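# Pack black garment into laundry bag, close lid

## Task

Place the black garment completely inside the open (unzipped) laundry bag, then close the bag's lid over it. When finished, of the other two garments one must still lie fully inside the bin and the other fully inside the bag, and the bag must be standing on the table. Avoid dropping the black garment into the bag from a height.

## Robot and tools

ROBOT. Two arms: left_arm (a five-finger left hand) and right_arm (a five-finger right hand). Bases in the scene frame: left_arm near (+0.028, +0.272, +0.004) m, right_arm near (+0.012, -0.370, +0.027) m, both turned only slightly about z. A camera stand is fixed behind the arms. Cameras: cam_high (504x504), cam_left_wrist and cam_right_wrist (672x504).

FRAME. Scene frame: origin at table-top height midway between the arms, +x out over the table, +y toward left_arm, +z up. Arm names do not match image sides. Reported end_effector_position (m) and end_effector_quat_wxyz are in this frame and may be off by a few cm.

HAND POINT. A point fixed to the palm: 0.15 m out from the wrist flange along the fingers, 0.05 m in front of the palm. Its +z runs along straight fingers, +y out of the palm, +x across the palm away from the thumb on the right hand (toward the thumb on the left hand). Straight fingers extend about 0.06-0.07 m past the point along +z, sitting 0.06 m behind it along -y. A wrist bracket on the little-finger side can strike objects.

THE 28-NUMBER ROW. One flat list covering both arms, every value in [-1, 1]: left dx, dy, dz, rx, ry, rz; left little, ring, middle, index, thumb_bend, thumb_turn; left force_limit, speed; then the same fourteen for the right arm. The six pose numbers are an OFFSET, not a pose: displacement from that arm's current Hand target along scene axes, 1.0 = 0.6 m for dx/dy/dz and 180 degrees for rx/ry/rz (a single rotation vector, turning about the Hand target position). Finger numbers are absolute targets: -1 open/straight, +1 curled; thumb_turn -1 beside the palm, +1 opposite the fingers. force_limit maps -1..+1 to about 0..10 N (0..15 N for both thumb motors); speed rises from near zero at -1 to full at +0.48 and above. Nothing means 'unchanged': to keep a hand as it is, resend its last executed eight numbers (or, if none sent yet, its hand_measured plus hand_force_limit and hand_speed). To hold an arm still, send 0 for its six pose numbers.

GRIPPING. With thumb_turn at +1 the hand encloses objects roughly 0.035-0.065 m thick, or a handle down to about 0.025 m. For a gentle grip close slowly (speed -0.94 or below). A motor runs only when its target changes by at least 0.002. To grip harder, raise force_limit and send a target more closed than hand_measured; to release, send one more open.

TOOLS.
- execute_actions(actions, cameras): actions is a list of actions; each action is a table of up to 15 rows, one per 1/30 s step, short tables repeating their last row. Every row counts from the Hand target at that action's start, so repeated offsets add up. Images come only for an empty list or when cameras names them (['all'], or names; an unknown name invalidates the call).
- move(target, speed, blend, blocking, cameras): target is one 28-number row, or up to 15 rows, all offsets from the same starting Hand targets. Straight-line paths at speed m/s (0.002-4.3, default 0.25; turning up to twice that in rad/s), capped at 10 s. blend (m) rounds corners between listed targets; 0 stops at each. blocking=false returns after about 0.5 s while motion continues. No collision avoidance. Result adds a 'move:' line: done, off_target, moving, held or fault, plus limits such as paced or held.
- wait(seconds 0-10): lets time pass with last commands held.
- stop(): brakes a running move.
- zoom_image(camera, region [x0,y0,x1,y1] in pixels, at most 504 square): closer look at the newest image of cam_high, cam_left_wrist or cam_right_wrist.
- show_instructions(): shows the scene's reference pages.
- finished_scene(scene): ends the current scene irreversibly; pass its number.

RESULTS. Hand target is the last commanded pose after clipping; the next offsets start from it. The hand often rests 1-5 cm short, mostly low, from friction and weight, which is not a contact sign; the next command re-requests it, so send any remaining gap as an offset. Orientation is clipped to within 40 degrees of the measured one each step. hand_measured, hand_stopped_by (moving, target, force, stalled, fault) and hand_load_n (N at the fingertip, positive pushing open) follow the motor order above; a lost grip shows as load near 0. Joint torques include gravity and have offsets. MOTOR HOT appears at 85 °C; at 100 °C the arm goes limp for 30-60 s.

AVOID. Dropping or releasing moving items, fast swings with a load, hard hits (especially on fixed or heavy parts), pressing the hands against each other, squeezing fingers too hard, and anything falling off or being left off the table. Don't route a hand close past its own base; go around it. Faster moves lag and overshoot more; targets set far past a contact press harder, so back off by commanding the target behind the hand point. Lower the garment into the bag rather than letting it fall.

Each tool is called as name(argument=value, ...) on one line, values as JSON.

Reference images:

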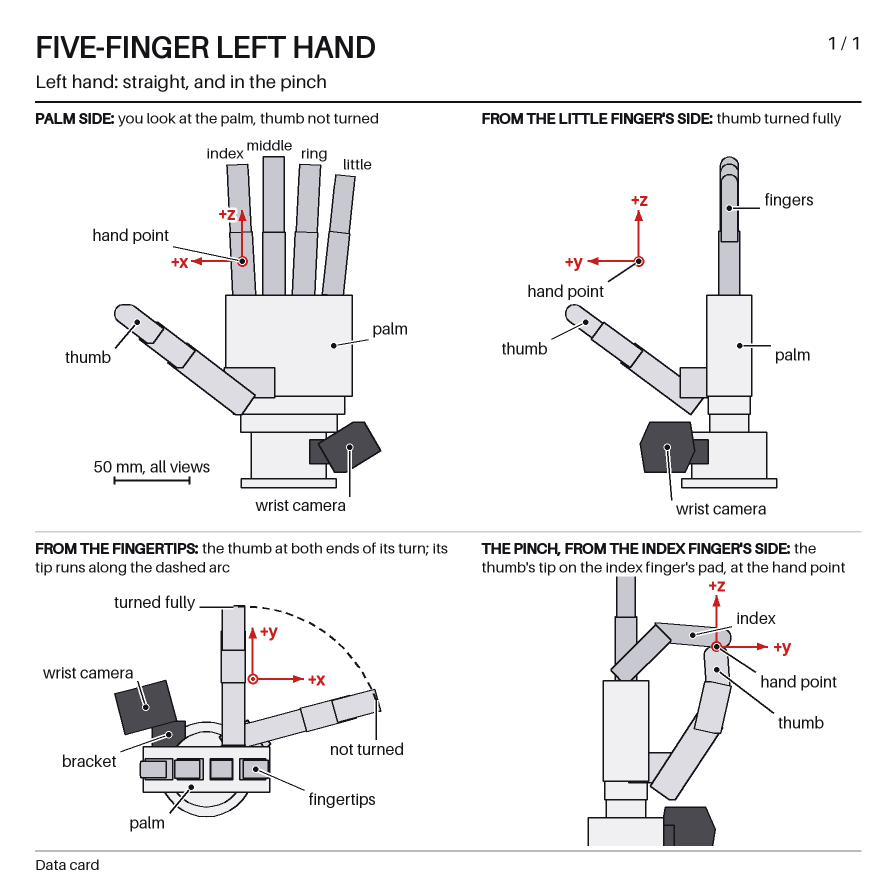

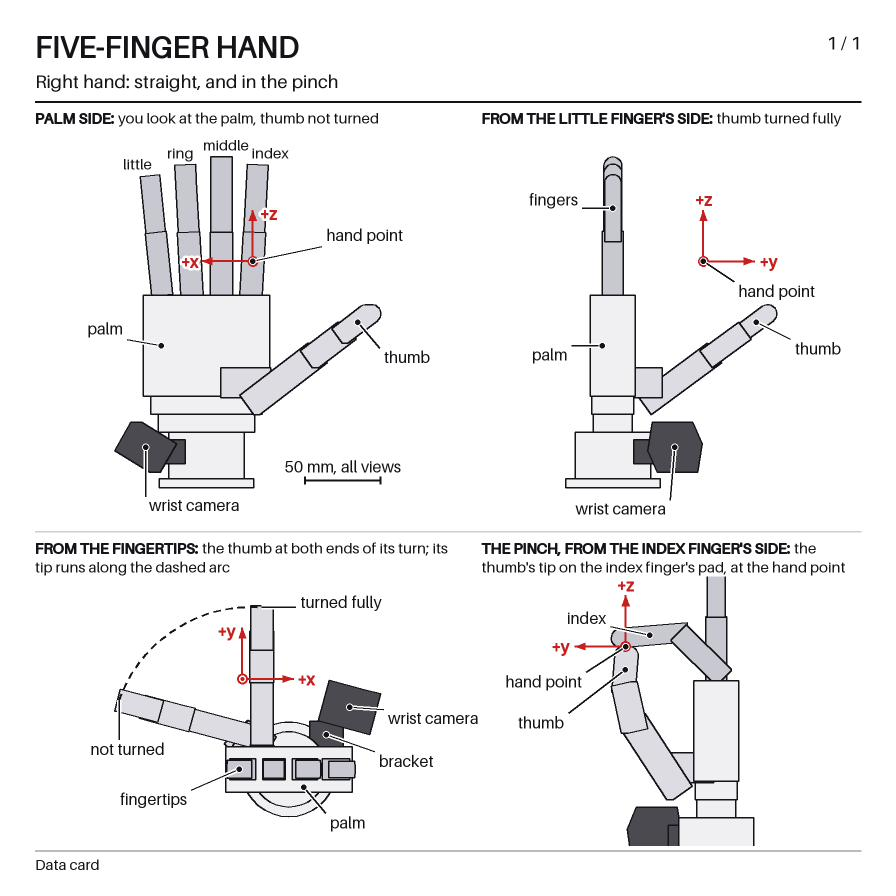

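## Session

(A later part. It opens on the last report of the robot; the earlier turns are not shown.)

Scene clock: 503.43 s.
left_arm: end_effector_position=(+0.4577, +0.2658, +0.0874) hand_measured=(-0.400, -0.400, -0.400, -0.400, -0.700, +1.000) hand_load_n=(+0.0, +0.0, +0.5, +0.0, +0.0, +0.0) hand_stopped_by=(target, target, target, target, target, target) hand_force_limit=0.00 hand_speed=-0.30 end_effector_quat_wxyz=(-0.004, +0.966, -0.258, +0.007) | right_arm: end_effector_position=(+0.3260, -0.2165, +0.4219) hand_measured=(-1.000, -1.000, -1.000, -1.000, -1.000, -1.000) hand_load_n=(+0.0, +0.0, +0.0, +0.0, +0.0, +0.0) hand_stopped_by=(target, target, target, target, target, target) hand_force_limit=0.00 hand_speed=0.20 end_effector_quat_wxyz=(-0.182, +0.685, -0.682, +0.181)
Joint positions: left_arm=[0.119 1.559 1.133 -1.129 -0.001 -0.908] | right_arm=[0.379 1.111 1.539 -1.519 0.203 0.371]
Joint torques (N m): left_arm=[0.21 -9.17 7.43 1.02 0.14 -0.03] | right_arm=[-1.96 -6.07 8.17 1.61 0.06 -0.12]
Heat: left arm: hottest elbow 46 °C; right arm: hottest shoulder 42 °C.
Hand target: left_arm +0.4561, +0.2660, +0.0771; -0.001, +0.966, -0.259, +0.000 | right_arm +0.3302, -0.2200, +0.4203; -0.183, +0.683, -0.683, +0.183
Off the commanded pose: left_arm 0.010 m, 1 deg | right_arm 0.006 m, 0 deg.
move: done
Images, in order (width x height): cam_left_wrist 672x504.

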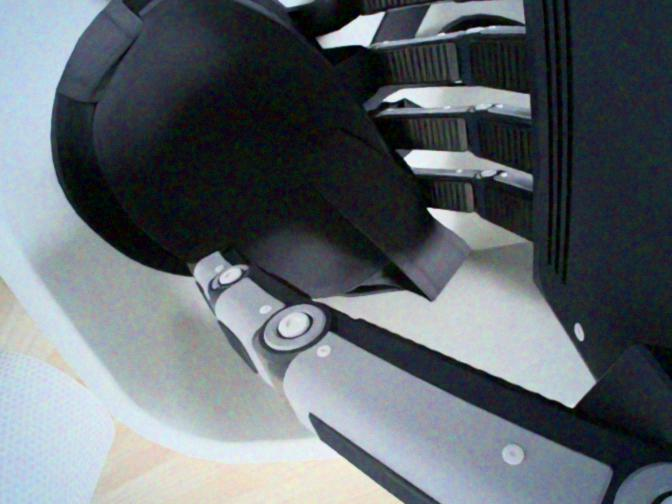

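move(target=[[-0.025,0.03,0.0,0,0,0,-0.4,-0.4,-0.4,-0.4,-0.7,1,0,-0.3,0,0,0,0,0,0,-1,-1,-1,-1,-1,-1,0,0.2],[-0.025,0.022,-0.025,0,0,0,0.1,0.1,0.1,0.1,-0.3,1,0,-0.3,0,0,0,0,0,0,-1,-1,-1,-1,-1,-1,0,0.2]], speed=0.06, cameras=["cam_left_wrist"])

Scene clock: 512.63 s.
left_arm: end_effector_position=(+0.4429, +0.2804, +0.0692) hand_measured=(+0.100, +0.100, +0.100, +0.100, -0.300, +1.000) hand_load_n=(+0.0, +0.0, +0.5, +0.0, +0.5, +0.0) hand_stopped_by=(target, target, target, target, target, target) hand_force_limit=0.00 hand_speed=-0.30 end_effector_quat_wxyz=(-0.003, +0.966, -0.257, +0.004) | right_arm: end_effector_position=(+0.3260, -0.2165, +0.4219) hand_measured=(-1.000, -1.000, -1.000, -1.000, -1.000, -1.000) hand_load_n=(+0.0, +0.0, +0.0, +0.0, +0.0, -0.5) hand_stopped_by=(target, target, target, target, target, target) hand_force_limit=0.00 hand_speed=0.20 end_effector_quat_wxyz=(-0.182, +0.685, -0.682, +0.181)
Joint positions: left_arm=[0.158 1.554 1.074 -1.08 -0.001 -0.87] | right_arm=[0.379 1.111 1.539 -1.519 0.203 0.371]
Joint torques (N m): left_arm=[-0.38 -9.41 7.08 0.83 0.15 -0.08] | right_arm=[-2.02 -6.07 8.17 1.59 0.06 -0.12]
Motor temperatures (°C): left_arm=[32 34 45 34 28 27] | right_arm=[33 42 42 28 28 29]
Heat: left arm: hottest elbow 45 °C; right arm: hottest shoulder 42 °C.
Hand target: left_arm +0.4409, +0.2791, +0.0620; -0.001, +0.966, -0.259, +0.000 | right_arm +0.3302, -0.2200, +0.4203; -0.183, +0.683, -0.683, +0.183
Off the commanded pose: left_arm 0.007 m, 1 deg | right_arm 0.006 m, 0 deg.
move: done; target 2's new numbers were sent with left_arm's hand 0.011 m and 0 deg from that target
Images, in order (width x height): cam_left_wrist 672x504.

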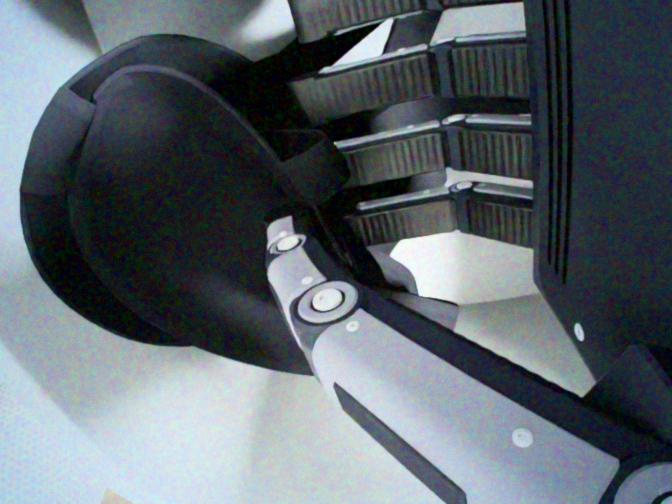

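move(target=[0,0.0,-0.01,0,0,0,0.7,0.7,0.7,0.7,0.1,1,0,-0.4,0,0,0,0,0,0,-1,-1,-1,-1,-1,-1,0,0.2], speed=0.06, cameras=["cam_left_wrist"])

Scene clock: 516.07 s.
left_arm: end_effector_position=(+0.4430, +0.2804, +0.0662) hand_measured=(+0.700, +0.700, +0.204, +0.258, -0.222, +1.000) hand_load_n=(+0.0, +0.0, +1.0, +9.5, +5.0, -1.5) hand_stopped_by=(target, target, force, force, force, target) hand_force_limit=0.00 hand_speed=-0.40 end_effector_quat_wxyz=(-0.004, +0.966, -0.257, +0.007) | right_arm: end_effector_position=(+0.3260, -0.2165, +0.4219) hand_measured=(-1.000, -1.000, -1.000, -1.000, -1.000, -1.000) hand_load_n=(+0.0, +0.0, +0.0, +0.0, +0.0, +0.0) hand_stopped_by=(target, target, target, target, target, target) hand_force_limit=0.00 hand_speed=0.20 end_effector_quat_wxyz=(-0.182, +0.685, -0.682, +0.181)
Joint positions: left_arm=[0.158 1.555 1.066 -1.067 -0.001 -0.87] | right_arm=[0.379 1.111 1.539 -1.519 0.203 0.371]
Joint torques (N m): left_arm=[-0.15 -8.7 7.12 0.92 0.16 -0.06] | right_arm=[-1.96 -6.12 8.17 1.61 0.06 -0.12]
Heat: left arm: hottest elbow 45 °C; right arm: hottest shoulder 42 °C.
Hand target: left_arm +0.4410, +0.2791, +0.0560; -0.001, +0.966, -0.259, +0.000 | right_arm +0.3302, -0.2200, +0.4203; -0.183, +0.683, -0.683, +0.183
Off the commanded pose: left_arm 0.010 m, 1 deg | right_arm 0.006 m, 0 deg.
move: done
Images, in order (width x height): cam_left_wrist 672x504.

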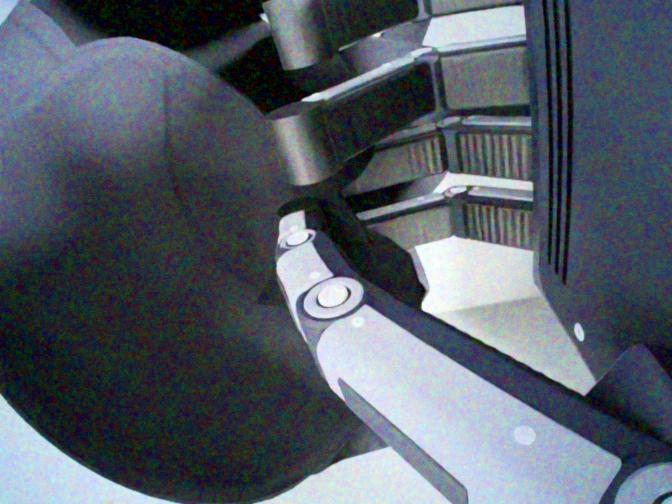

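move(target=[0,0.0,0.12,0,0,0,0.7,0.7,0.7,0.7,0.1,1,0,-0.4,0,0,0,0,0,0,-1,-1,-1,-1,-1,-1,0,0.2], speed=0.08, cameras=["all"])

zoom_image(camera="cam_high", region=[180, 60, 320, 200])

Scene clock: 521.37 s.
left_arm: end_effector_position=(+0.4266, +0.2774, +0.1110) hand_measured=(+0.700, +0.700, +0.204, +0.258, -0.222, +1.000) hand_load_n=(+0.0, +0.0, +1.5, +9.0, +5.5, -1.5) hand_stopped_by=(target, target, force, force, force, target) hand_force_limit=0.00 hand_speed=-0.40 end_effector_quat_wxyz=(+0.007, +0.966, -0.257, -0.017) | right_arm: end_effector_position=(+0.3260, -0.2165, +0.4219) hand_measured=(-1.000, -1.000, -1.000, -1.000, -1.000, -1.000) hand_load_n=(+0.0, +0.0, +0.0, +0.0, +0.0, +0.0) hand_stopped_by=(target, target, target, target, target, target) hand_force_limit=0.00 hand_speed=0.20 end_effector_quat_wxyz=(-0.182, +0.685, -0.682, +0.181)
Joint positions: left_arm=[0.158 1.498 1.128 -1.237 -0.001 -0.87] | right_arm=[0.379 1.111 1.539 -1.519 0.203 0.371]
Joint torques (N m): left_arm=[-0.15 -10.23 12.1 -0.01 0.17 -0.06] | right_arm=[-1.96 -6.07 8.18 1.61 0.06 -0.12]
Heat: left arm: hottest elbow 45 °C; right arm: hottest shoulder 42 °C.
Hand target: left_arm +0.4410, +0.2791, +0.1281; -0.001, +0.966, -0.259, +0.000 | right_arm +0.3302, -0.2200, +0.4203; -0.183, +0.683, -0.683, +0.183
Off the commanded pose: left_arm 0.022 m, 2 deg | right_arm 0.006 m, 0 deg.
move: off_target (left_arm)

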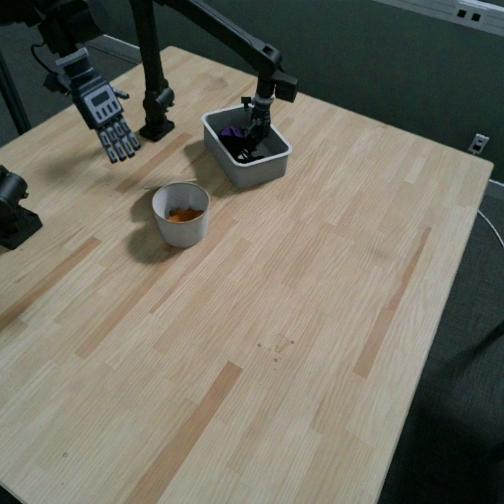

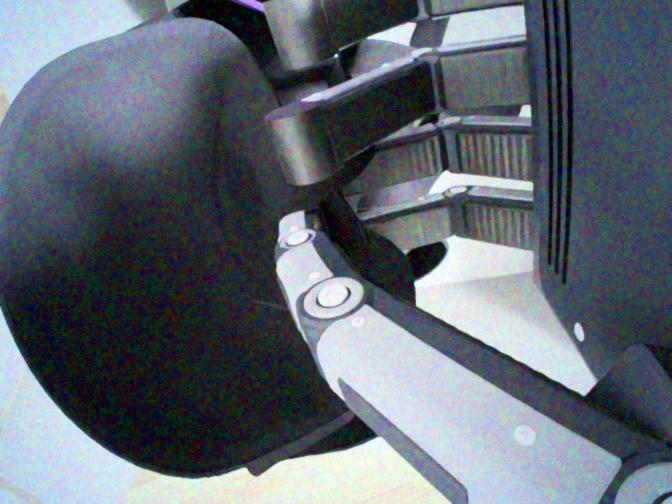

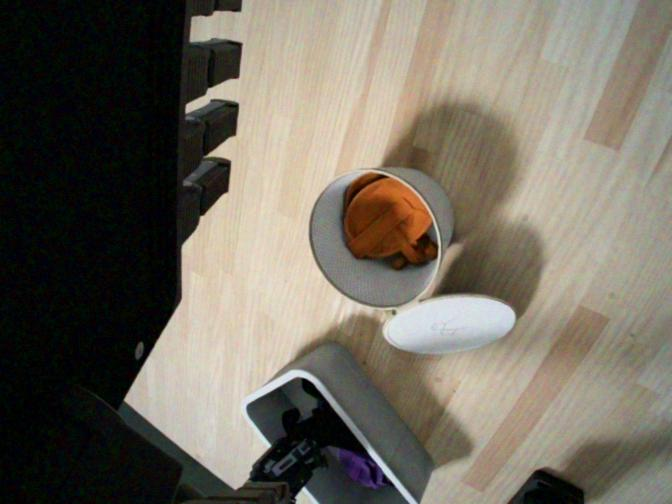

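Scaled by 3.600 from the camera's 504x504 image, which has a finer 720x720 frame.

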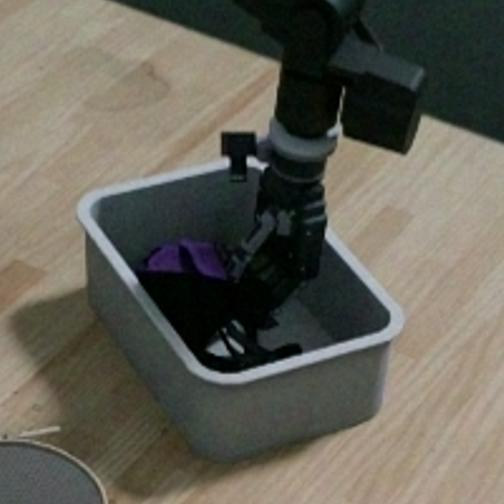

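move(target=[0,0.0,0.2,0,0,0,0.7,0.7,0.7,0.7,0.1,1,0,-0.4,0,0,0,0,0,0,-1,-1,-1,-1,-1,-1,0,0.2], speed=0.1, cameras=["all"])

zoom_image(camera="cam_high", region=[180, 40, 320, 200])

zoom_image(camera="cam_right_wrist", region=[200, 250, 500, 504])

Scene clock: 526.77 s.
left_arm: end_effector_position=(+0.4305, +0.2781, +0.2284) hand_measured=(+0.700, +0.700, +0.204, +0.258, -0.222, +1.000) hand_load_n=(+0.0, +0.0, +2.0, +8.0, +5.5, -2.0) hand_stopped_by=(target, target, force, force, force, target) hand_force_limit=0.00 hand_speed=-0.40 end_effector_quat_wxyz=(+0.008, +0.966, -0.257, -0.019) | right_arm: end_effector_position=(+0.3260, -0.2165, +0.4219) hand_measured=(-1.000, -1.000, -1.000, -1.000, -1.000, -1.000) hand_load_n=(+0.0, +0.0, +0.0, +0.0, +0.0, +0.0) hand_stopped_by=(target, target, target, target, target, target) hand_force_limit=0.00 hand_speed=0.20 end_effector_quat_wxyz=(-0.182, +0.685, -0.682, +0.181)
Joint positions: left_arm=[0.158 1.446 1.386 -1.552 -0.001 -0.87] | right_arm=[0.379 1.111 1.539 -1.519 0.203 0.371]
Joint torques (N m): left_arm=[-0.15 -10.17 13.18 -0.05 0.17 -0.05] | right_arm=[-1.96 -6.07 8.17 1.61 0.06 -0.12]
Heat: left arm: hottest elbow 45 °C; right arm: hottest elbow 42 °C.
Hand target: left_arm +0.4410, +0.2791, +0.2480; -0.001, +0.966, -0.259, +0.000 | right_arm +0.3302, -0.2200, +0.4203; -0.183, +0.683, -0.683, +0.183
Off the commanded pose: left_arm 0.022 m, 2 deg | right_arm 0.006 m, 0 deg.
move: off_target (left_arm)

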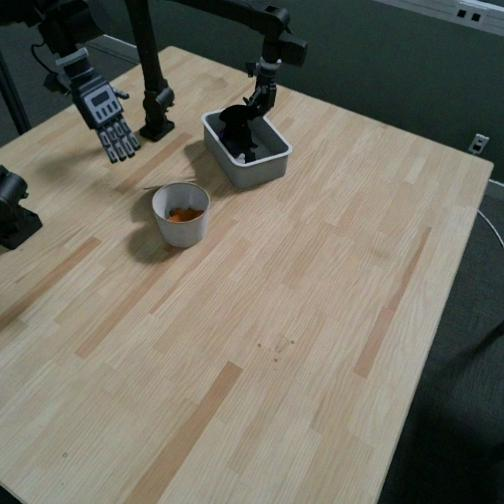

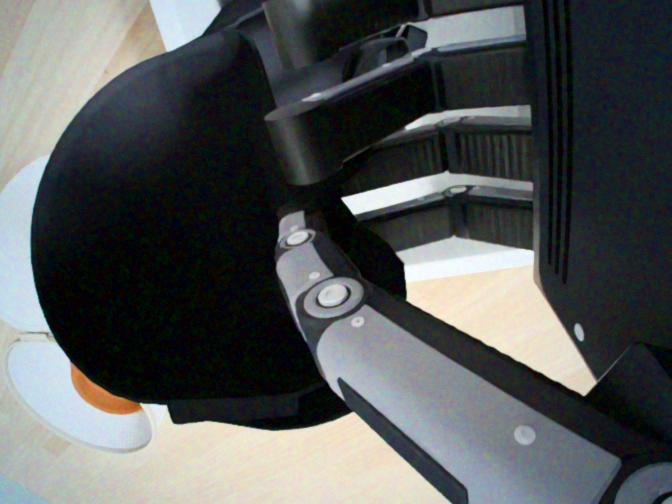

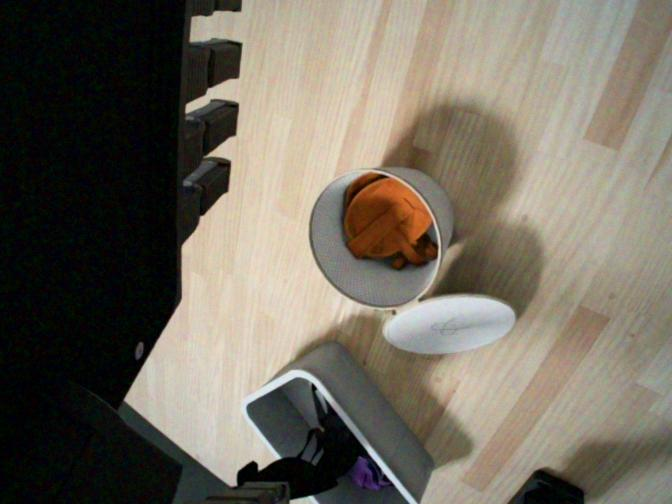

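Scaled by 3.150 from the camera's 504x504 image, which has a finer 720x720 frame.

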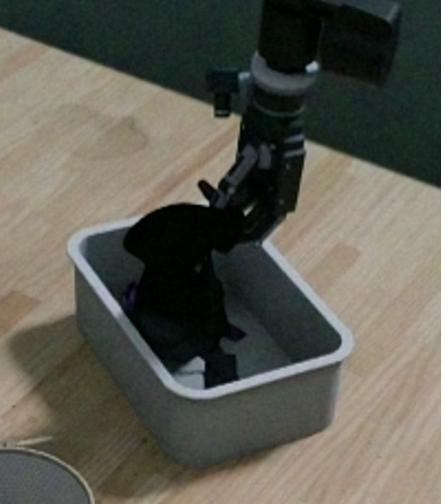

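Scaled by 1.680 from the camera's 672x504 image, which has a finer 960x720 frame.

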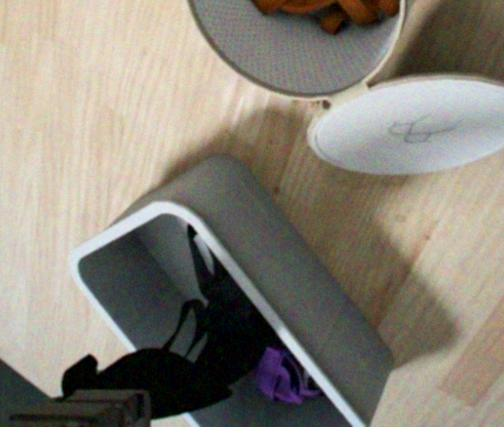

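move(target=[0.05,0.0,0.17,0,0,0,0.7,0.7,0.7,0.7,0.1,1,0,-0.4,0,0,0,0,0,0,-1,-1,-1,-1,-1,-1,0,0.2], speed=0.12, cameras=["all"])

zoom_image(camera="cam_high", region=[180, 40, 320, 200])

zoom_image(camera="cam_right_wrist", region=[200, 250, 500, 504])

Scene clock: 531.40 s.
left_arm: end_effector_position=(+0.4632, +0.2809, +0.3317) hand_measured=(+0.700, +0.700, +0.204, +0.258, -0.222, +1.000) hand_load_n=(+0.0, +0.0, +1.5, +8.5, +5.5, -1.5) hand_stopped_by=(target, target, force, force, force, target) hand_force_limit=0.00 hand_speed=-0.40 end_effector_quat_wxyz=(-0.013, +0.965, -0.257, +0.045) | right_arm: end_effector_position=(+0.3260, -0.2165, +0.4219) hand_measured=(-1.000, -1.000, -1.000, -1.000, -1.000, -1.000) hand_load_n=(+0.0, +0.0, +0.0, +0.0, +0.0, +0.0) hand_stopped_by=(target, target, target, target, target, target) hand_force_limit=0.00 hand_speed=0.20 end_effector_quat_wxyz=(-0.182, +0.685, -0.682, +0.181)
Joint positions: left_arm=[0.158 1.458 1.671 -1.691 0.015 -0.87] | right_arm=[0.379 1.111 1.539 -1.519 0.203 0.371]
Joint torques (N m): left_arm=[-0.62 -9.41 13.38 0.21 0.33 -0.14] | right_arm=[-2.02 -6.07 8.18 1.61 0.06 -0.12]
Heat: left arm: hottest elbow 46 °C; right arm: hottest elbow 42 °C.
Hand target: left_arm +0.4709, +0.2791, +0.3500; -0.001, +0.966, -0.259, +0.000 | right_arm +0.3302, -0.2200, +0.4203; -0.183, +0.683, -0.683, +0.183
Off the commanded pose: left_arm 0.020 m, 5 deg | right_arm 0.006 m, 0 deg.
joint sent to its limit (left arm) — joint 4 (wrist pitch), lower limit. The joint targets are off in orientation, not in position.
move: off_target (left_arm)

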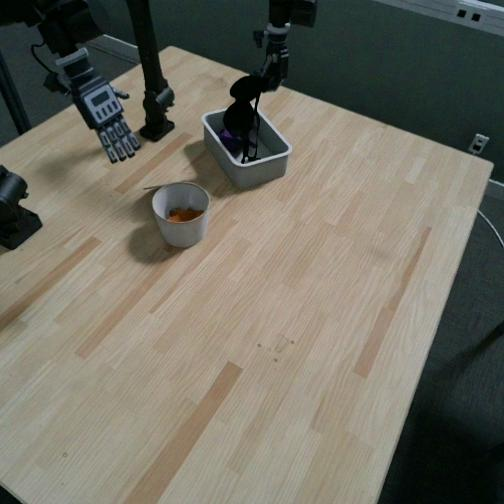

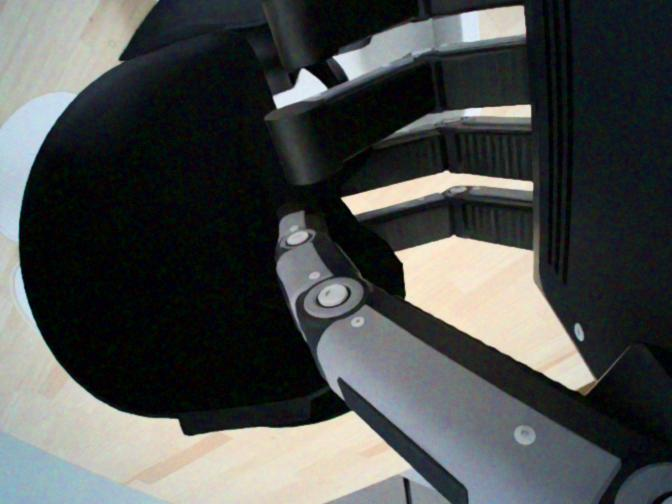

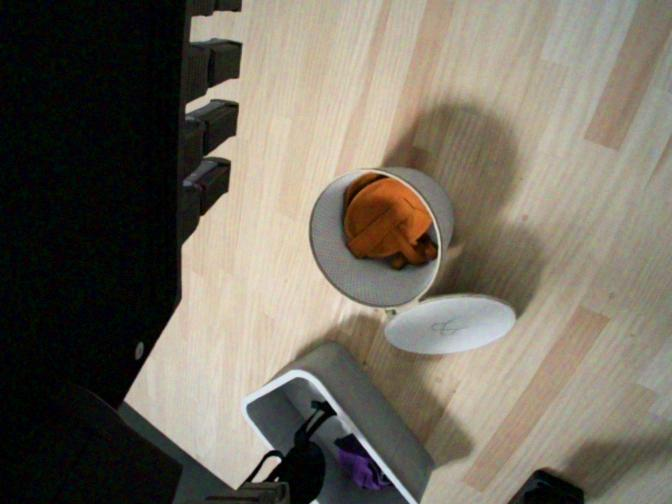

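Scaled by 3.150 from the camera's 504x504 image, which has a finer 720x720 frame.

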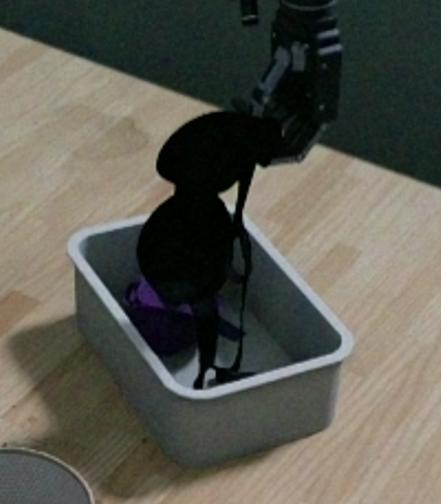

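Scaled by 1.680 from the camera's 672x504 image, which has a finer 960x720 frame.

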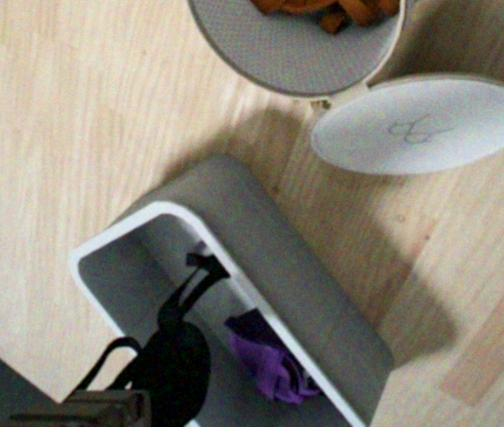

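move(target=[-0.03,0.0,0.27,0,-0.2,0,0.7,0.7,0.7,0.7,0.1,1,0,-0.4,0,0,0,0,0,0,-1,-1,-1,-1,-1,-1,0,0.2], speed=0.12, cameras=["all"])

zoom_image(camera="cam_high", region=[180, 0, 340, 200])

zoom_image(camera="cam_right_wrist", region=[200, 250, 500, 504])

Scene clock: 539.30 s.
left_arm: end_effector_position=(+0.4494, +0.2743, +0.4865) hand_measured=(+0.700, +0.700, +0.204, +0.258, -0.222, +1.000) hand_load_n=(+0.5, +0.0, +2.0, +8.0, +5.5, -2.0) hand_stopped_by=(target, target, force, force, force, target) hand_force_limit=0.00 hand_speed=-0.40 end_effector_quat_wxyz=(-0.065, +0.929, -0.247, +0.269) | right_arm: end_effector_position=(+0.3260, -0.2165, +0.4219) hand_measured=(-1.000, -1.000, -1.000, -1.000, -1.000, -1.000) hand_load_n=(+0.0, +0.0, +0.0, +0.0, +0.0, +0.0) hand_stopped_by=(target, target, target, target, target, target) hand_force_limit=0.00 hand_speed=0.20 end_effector_quat_wxyz=(-0.182, +0.685, -0.682, +0.181)
Joint positions: left_arm=[0.201 1.246 1.798 -1.575 0.13 -0.864] | right_arm=[0.379 1.111 1.539 -1.519 0.203 0.371]
Joint torques (N m): left_arm=[0.79 -6.65 13.09 2.06 0.41 0.02] | right_arm=[-1.96 -6.07 8.17 1.61 0.06 -0.12]
Heat: left arm: hottest elbow 47 °C; right arm: hottest elbow 42 °C.
Hand target: left_arm +0.4531, +0.2791, +0.5119; -0.081, +0.919, -0.246, +0.298 | right_arm +0.3302, -0.2200, +0.4203; -0.183, +0.683, -0.683, +0.183
Off the commanded pose: left_arm 0.026 m, 4 deg | right_arm 0.006 m, 0 deg.
move: off_target (left_arm)

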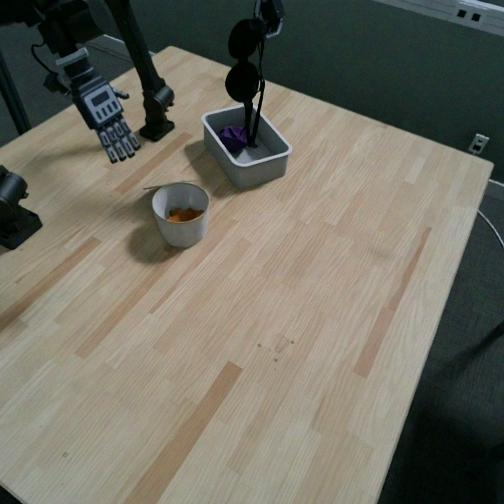

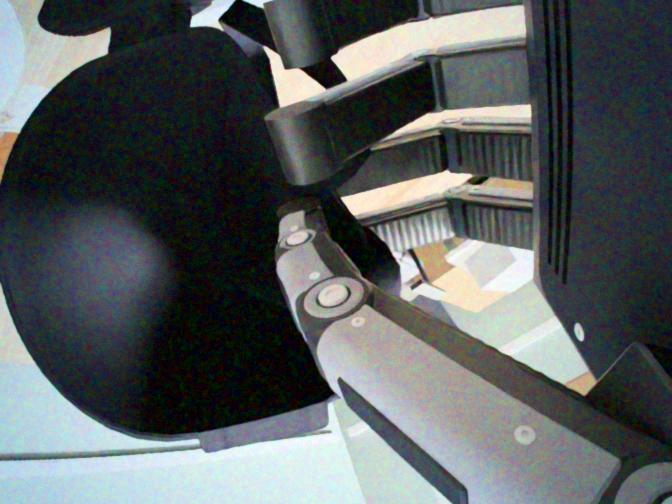

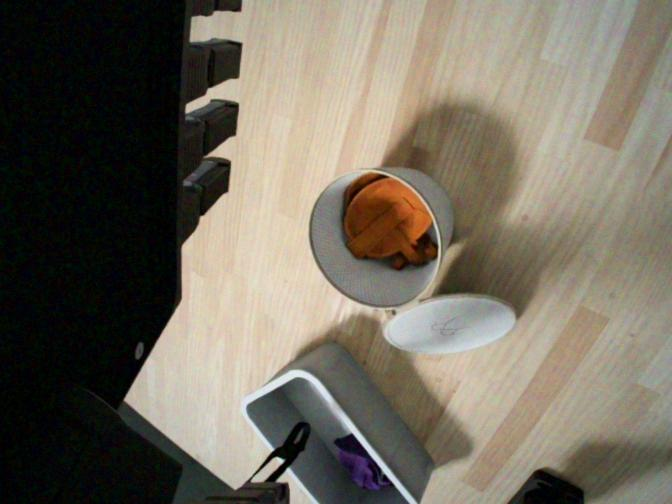

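Scaled by 2.520 from the camera's 504x504 image, which has a finer 720x720 frame.

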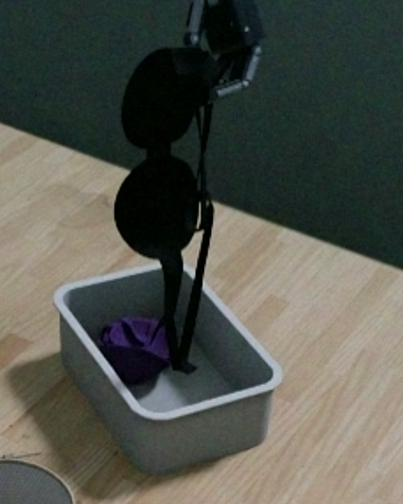

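Scaled by 1.680 from the camera's 672x504 image, which has a finer 960x720 frame.

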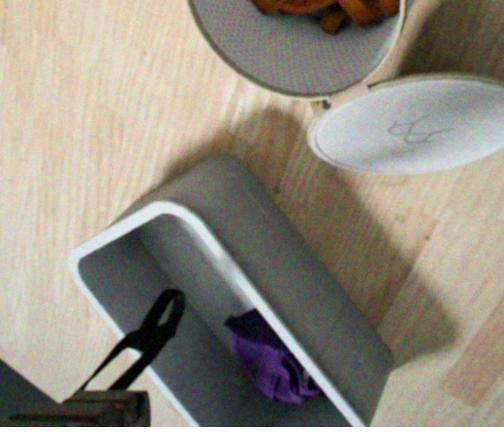

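move(target=[0.0,0.0,0.2,0,-0.07,0,0.7,0.7,0.7,0.7,0.1,1,0,-0.4,0,0,0,0,0,0,-1,-1,-1,-1,-1,-1,0,0.2], speed=0.12, cameras=["all"])

zoom_image(camera="cam_high", region=[180, 0, 340, 200])

Scene clock: 544.57 s.
left_arm: end_effector_position=(+0.4534, +0.2755, +0.6185) hand_measured=(+0.700, +0.700, +0.204, +0.258, -0.222, +1.000) hand_load_n=(+0.0, +0.0, +1.5, +8.5, +5.5, -2.0) hand_stopped_by=(target, target, force, force, force, target) hand_force_limit=0.00 hand_speed=-0.40 end_effector_quat_wxyz=(-0.104, +0.883, -0.244, +0.388) | right_arm: end_effector_position=(+0.3260, -0.2165, +0.4219) hand_measured=(-1.000, -1.000, -1.000, -1.000, -1.000, -1.000) hand_load_n=(+0.0, +0.0, +0.0, +0.0, -0.5, +0.0) hand_stopped_by=(target, target, target, target, target, target) hand_force_limit=0.00 hand_speed=0.20 end_effector_quat_wxyz=(-0.182, +0.685, -0.682, +0.181)
Joint positions: left_arm=[0.227 1.306 2.154 -1.609 0.189 -0.864] | right_arm=[0.379 1.111 1.539 -1.519 0.203 0.371]
Joint torques (N m): left_arm=[0.85 -5.13 11.36 1.32 0.45 -0.2] | right_arm=[-2.02 -6.07 8.17 1.61 0.06 -0.12]
Heat: left arm: hottest elbow 47 °C; right arm: hottest elbow 42 °C.
Hand target: left_arm +0.4529, +0.2791, +0.6320; -0.107, +0.880, -0.236, +0.397 | right_arm +0.3302, -0.2200, +0.4203; -0.183, +0.683, -0.683, +0.183
Off the commanded pose: left_arm 0.014 m, 1 deg | right_arm 0.006 m, 0 deg.
move: off_target (left_arm)

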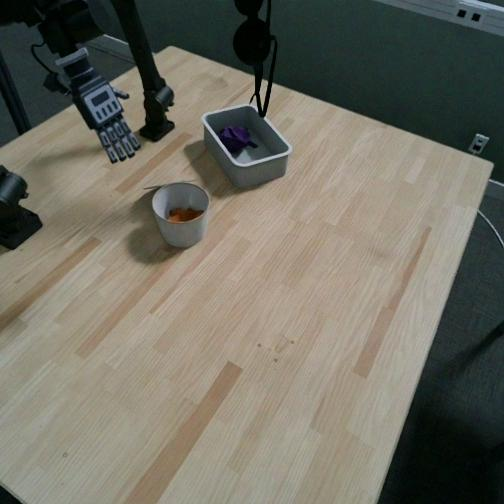

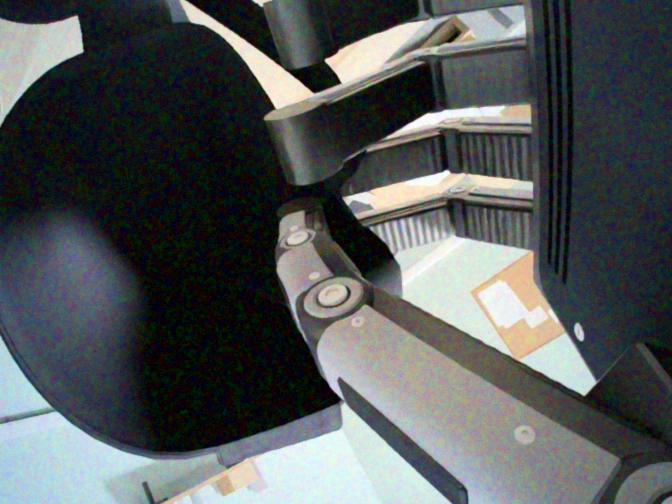

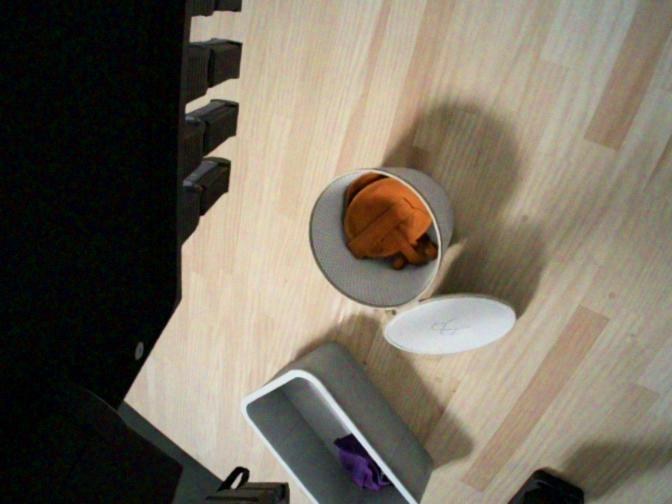

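Scaled by 2.520 from the camera's 504x504 image, which has a finer 720x720 frame.

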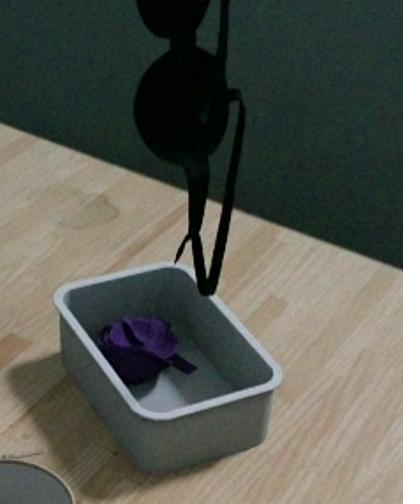

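move(target=[0.055,-0.48,0.03,0,0,-0.239,0.7,0.7,0.7,0.7,0.1,1,0,-0.4,0,0,0,0,0,0,-1,-1,-1,-1,-1,-1,0,0.2], speed=0.12, cameras=["all"])

zoom_image(camera="cam_high", region=[100, 0, 300, 260])

Scene clock: 567.97 s.
left_arm: end_effector_position=(+0.4890, -0.0050, +0.6430) hand_measured=(+0.700, +0.700, +0.204, +0.258, -0.222, +1.000) hand_load_n=(+0.0, +0.0, +1.5, +8.0, +5.0, -2.0) hand_stopped_by=(target, target, force, force, force, target) hand_force_limit=0.00 hand_speed=-0.40 end_effector_quat_wxyz=(+0.046, +0.734, -0.523, +0.431) | right_arm: end_effector_position=(+0.3260, -0.2165, +0.4219) hand_measured=(-1.000, -1.000, -1.000, -1.000, -1.000, -1.000) hand_load_n=(+0.0, +0.0, +0.0, +0.0, +0.0, +0.0) hand_stopped_by=(target, target, target, target, target, target) hand_force_limit=0.00 hand_speed=0.20 end_effector_quat_wxyz=(-0.182, +0.685, -0.682, +0.181)
Joint positions: left_arm=[-0.333 1.713 2.686 -1.691 0.321 -0.79] | right_arm=[0.379 1.111 1.539 -1.519 0.203 0.371]
Joint torques (N m): left_arm=[-0.62 -9.99 10.11 1.25 0.49 -0.02] | right_arm=[-1.96 -6.07 8.17 1.61 0.06 -0.12]
Heat: left arm: hottest elbow 47 °C; right arm: hottest shoulder 41 °C.
Hand target: left_arm +0.4859, -0.0089, +0.6501; +0.046, +0.732, -0.542, +0.409 | right_arm +0.3302, -0.2200, +0.4203; -0.183, +0.683, -0.683, +0.183
Off the commanded pose: left_arm 0.009 m, 3 deg | right_arm 0.006 m, 0 deg.
joint sent to its limit (left arm) — joint 4 (wrist pitch), lower limit. The joint targets are off in orientation, not in position.
move: off_target (left_arm)

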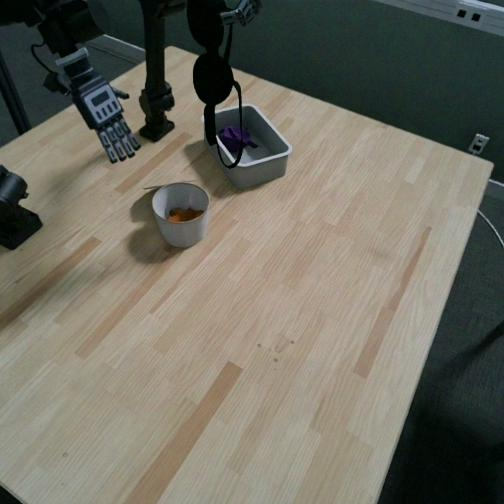

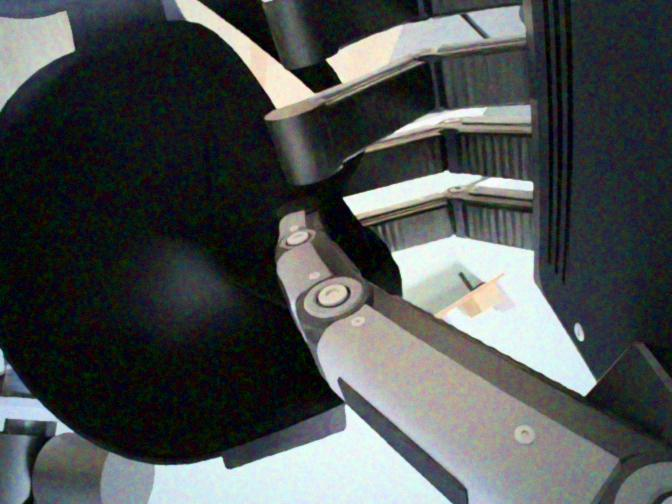

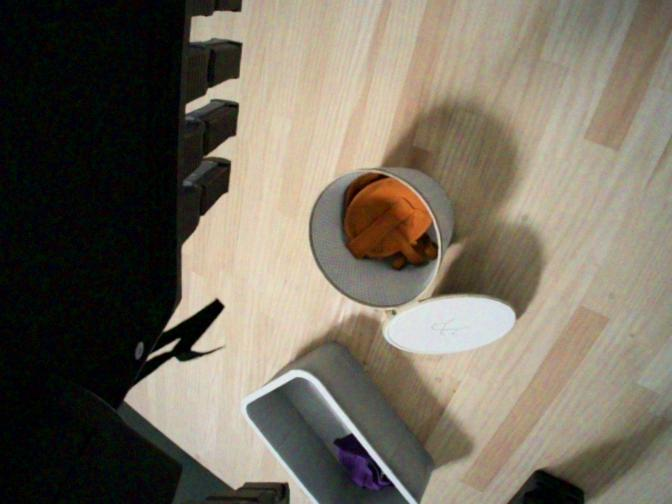

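Scaled by 1.938 from the camera's 504x504 image, which has a finer 720x720 frame.

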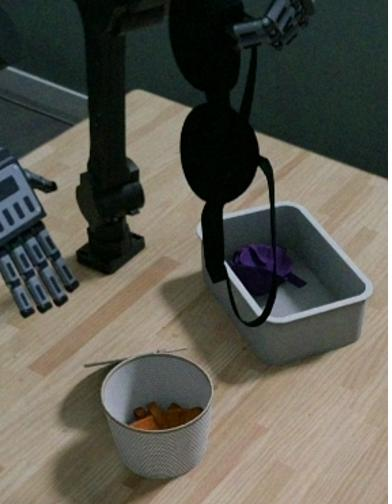

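move(target=[-0.108,-0.142,-0.03,0,0,0,0.7,0.7,0.7,0.7,0.1,1,0,-0.4,-0.03,-0.1,0,0,0,0,-1,-1,-1,-1,-1,-1,0,0.2], speed=0.1, cameras=["all"])

zoom_image(camera="cam_high", region=[100, 0, 300, 260])

Scene clock: 588.73 s.
left_arm: end_effector_position=(+0.4241, -0.0921, +0.6246) hand_measured=(+0.700, +0.700, +0.204, +0.258, -0.222, +1.000) hand_load_n=(+0.0, +0.0, +1.5, +8.0, +5.0, -1.5) hand_stopped_by=(target, target, force, force, force, target) hand_force_limit=0.00 hand_speed=-0.40 end_effector_quat_wxyz=(+0.044, +0.735, -0.548, +0.398) | right_arm: end_effector_position=(+0.3107, -0.2759, +0.4213) hand_measured=(-1.000, -1.000, -1.000, -1.000, -1.000, -1.000) hand_load_n=(+0.0, +0.0, +0.0, +0.0, +0.0, -0.5) hand_stopped_by=(target, target, target, target, target, target) hand_force_limit=0.00 hand_speed=0.20 end_effector_quat_wxyz=(-0.182, +0.685, -0.682, +0.180)
Joint positions: left_arm=[-0.594 1.649 2.569 -1.676 0.131 -0.917] | right_arm=[0.196 1.024 1.478 -1.519 0.116 0.208]
Joint torques (N m): left_arm=[-0.21 -11.75 6.41 2.35 0.14 -0.28] | right_arm=[-2.02 -5.07 8.1 1.48 -0.03 -0.13]
Heat: left arm: hottest elbow 46 °C; right arm: hottest elbow 42 °C.
Hand target: left_arm +0.4211, -0.0941, +0.6321; +0.046, +0.733, -0.542, +0.409 | right_arm +0.3122, -0.2801, +0.4203; -0.183, +0.683, -0.683, +0.183
Off the commanded pose: left_arm 0.008 m, 1 deg | right_arm 0.005 m, 0 deg.
move: done

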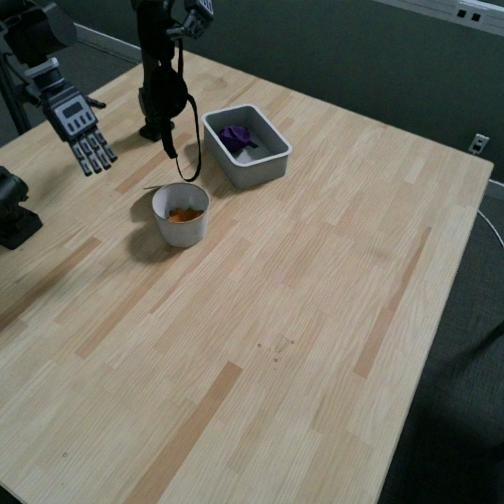

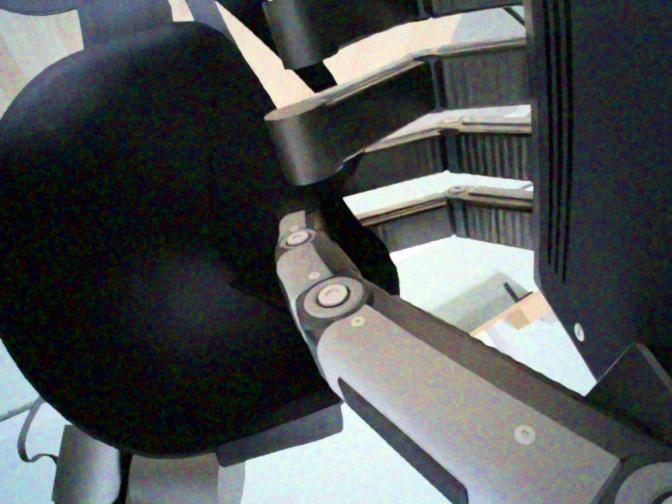

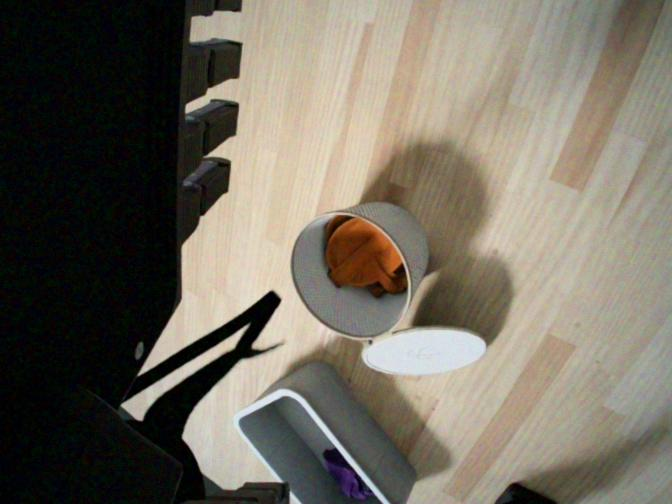

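Scaled by 1.938 from the camera's 504x504 image, which has a finer 720x720 frame.

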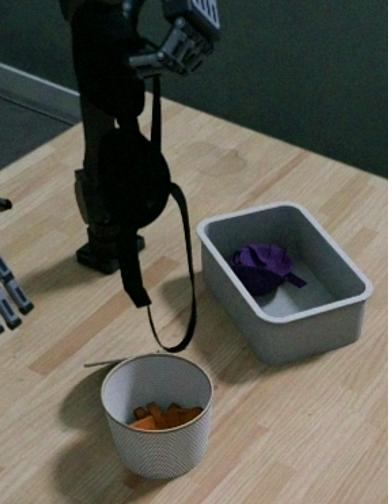

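move(target=[-0.025,0,-0.2,0,0,0,0.7,0.7,0.7,0.7,0.1,1,0,-0.4,0,0,0,0,0,0,-1,-1,-1,-1,-1,-1,0,0.2], speed=0.1, cameras=["all"])

zoom_image(camera="cam_high", region=[100, 0, 300, 260])

zoom_image(camera="cam_right_wrist", region=[180, 150, 550, 450])

Scene clock: 596.47 s.
left_arm: end_effector_position=(+0.4097, -0.0900, +0.5065) hand_measured=(+0.700, +0.700, +0.204, +0.258, -0.222, +1.000) hand_load_n=(+0.0, +0.0, +1.5, +8.0, +5.0, -1.5) hand_stopped_by=(target, target, force, force, force, target) hand_force_limit=0.00 hand_speed=-0.40 end_effector_quat_wxyz=(+0.043, +0.735, -0.546, +0.399) | right_arm: end_effector_position=(+0.3107, -0.2759, +0.4212) hand_measured=(-1.000, -1.000, -1.000, -1.000, -1.000, -1.000) hand_load_n=(+0.0, +0.0, +0.0, +0.0, +0.0, +0.0) hand_stopped_by=(target, target, target, target, target, target) hand_force_limit=0.00 hand_speed=0.20 end_effector_quat_wxyz=(-0.182, +0.685, -0.682, +0.180)
Joint positions: left_arm=[-0.611 1.327 1.798 -1.223 0.115 -0.932] | right_arm=[0.196 1.024 1.478 -1.519 0.116 0.208]
Joint torques (N m): left_arm=[-0.67 -9.47 8.84 2.43 0.11 -0.26] | right_arm=[-2.02 -5.07 8.1 1.5 -0.03 -0.12]
Heat: left arm: hottest elbow 45 °C; right arm: hottest elbow 42 °C.
Hand target: left_arm +0.4062, -0.0941, +0.5121; +0.046, +0.733, -0.542, +0.409 | right_arm +0.3122, -0.2801, +0.4203; -0.183, +0.683, -0.683, +0.183
Off the commanded pose: left_arm 0.008 m, 1 deg | right_arm 0.005 m, 0 deg.
move: done

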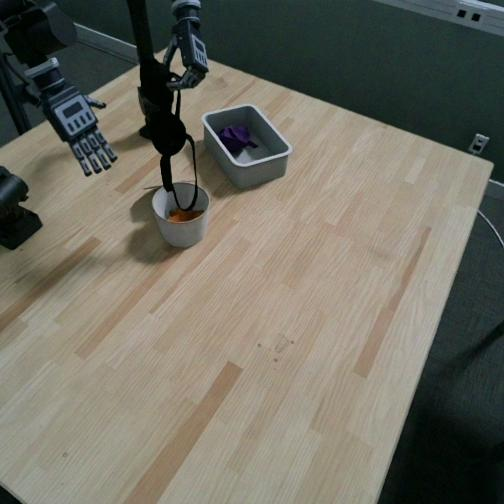

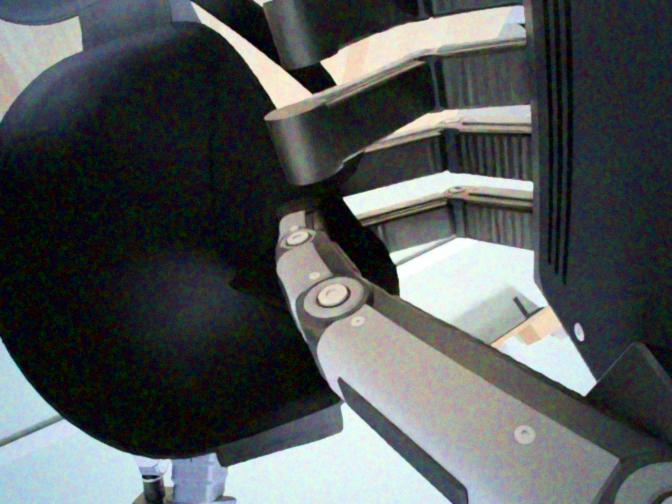

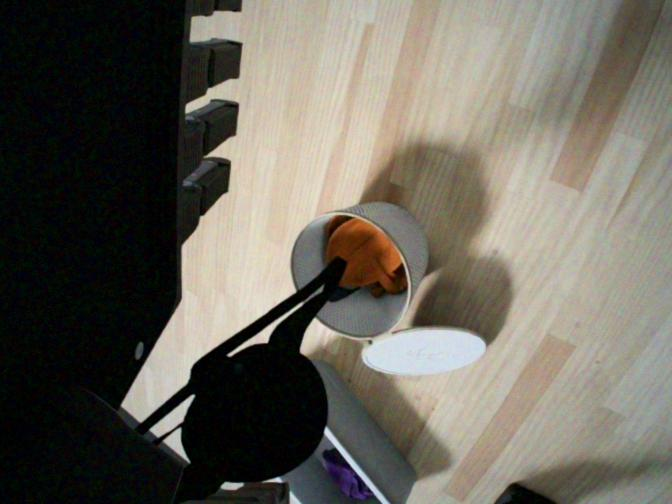

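Scaled by 1.938 from the camera's 504x504 image, which has a finer 720x720 frame.

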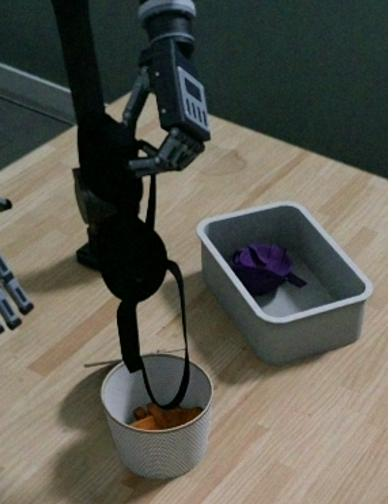

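Scaled by 1.362 from the camera's 672x504 image, which has a finer 960x720 frame.

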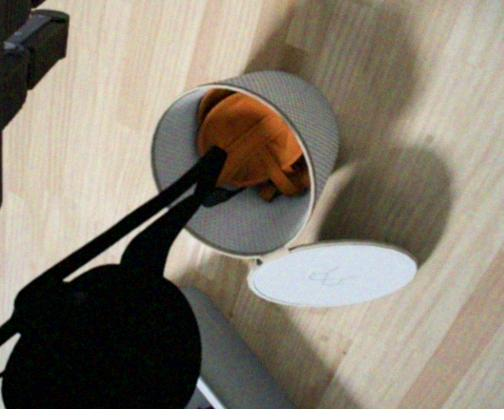

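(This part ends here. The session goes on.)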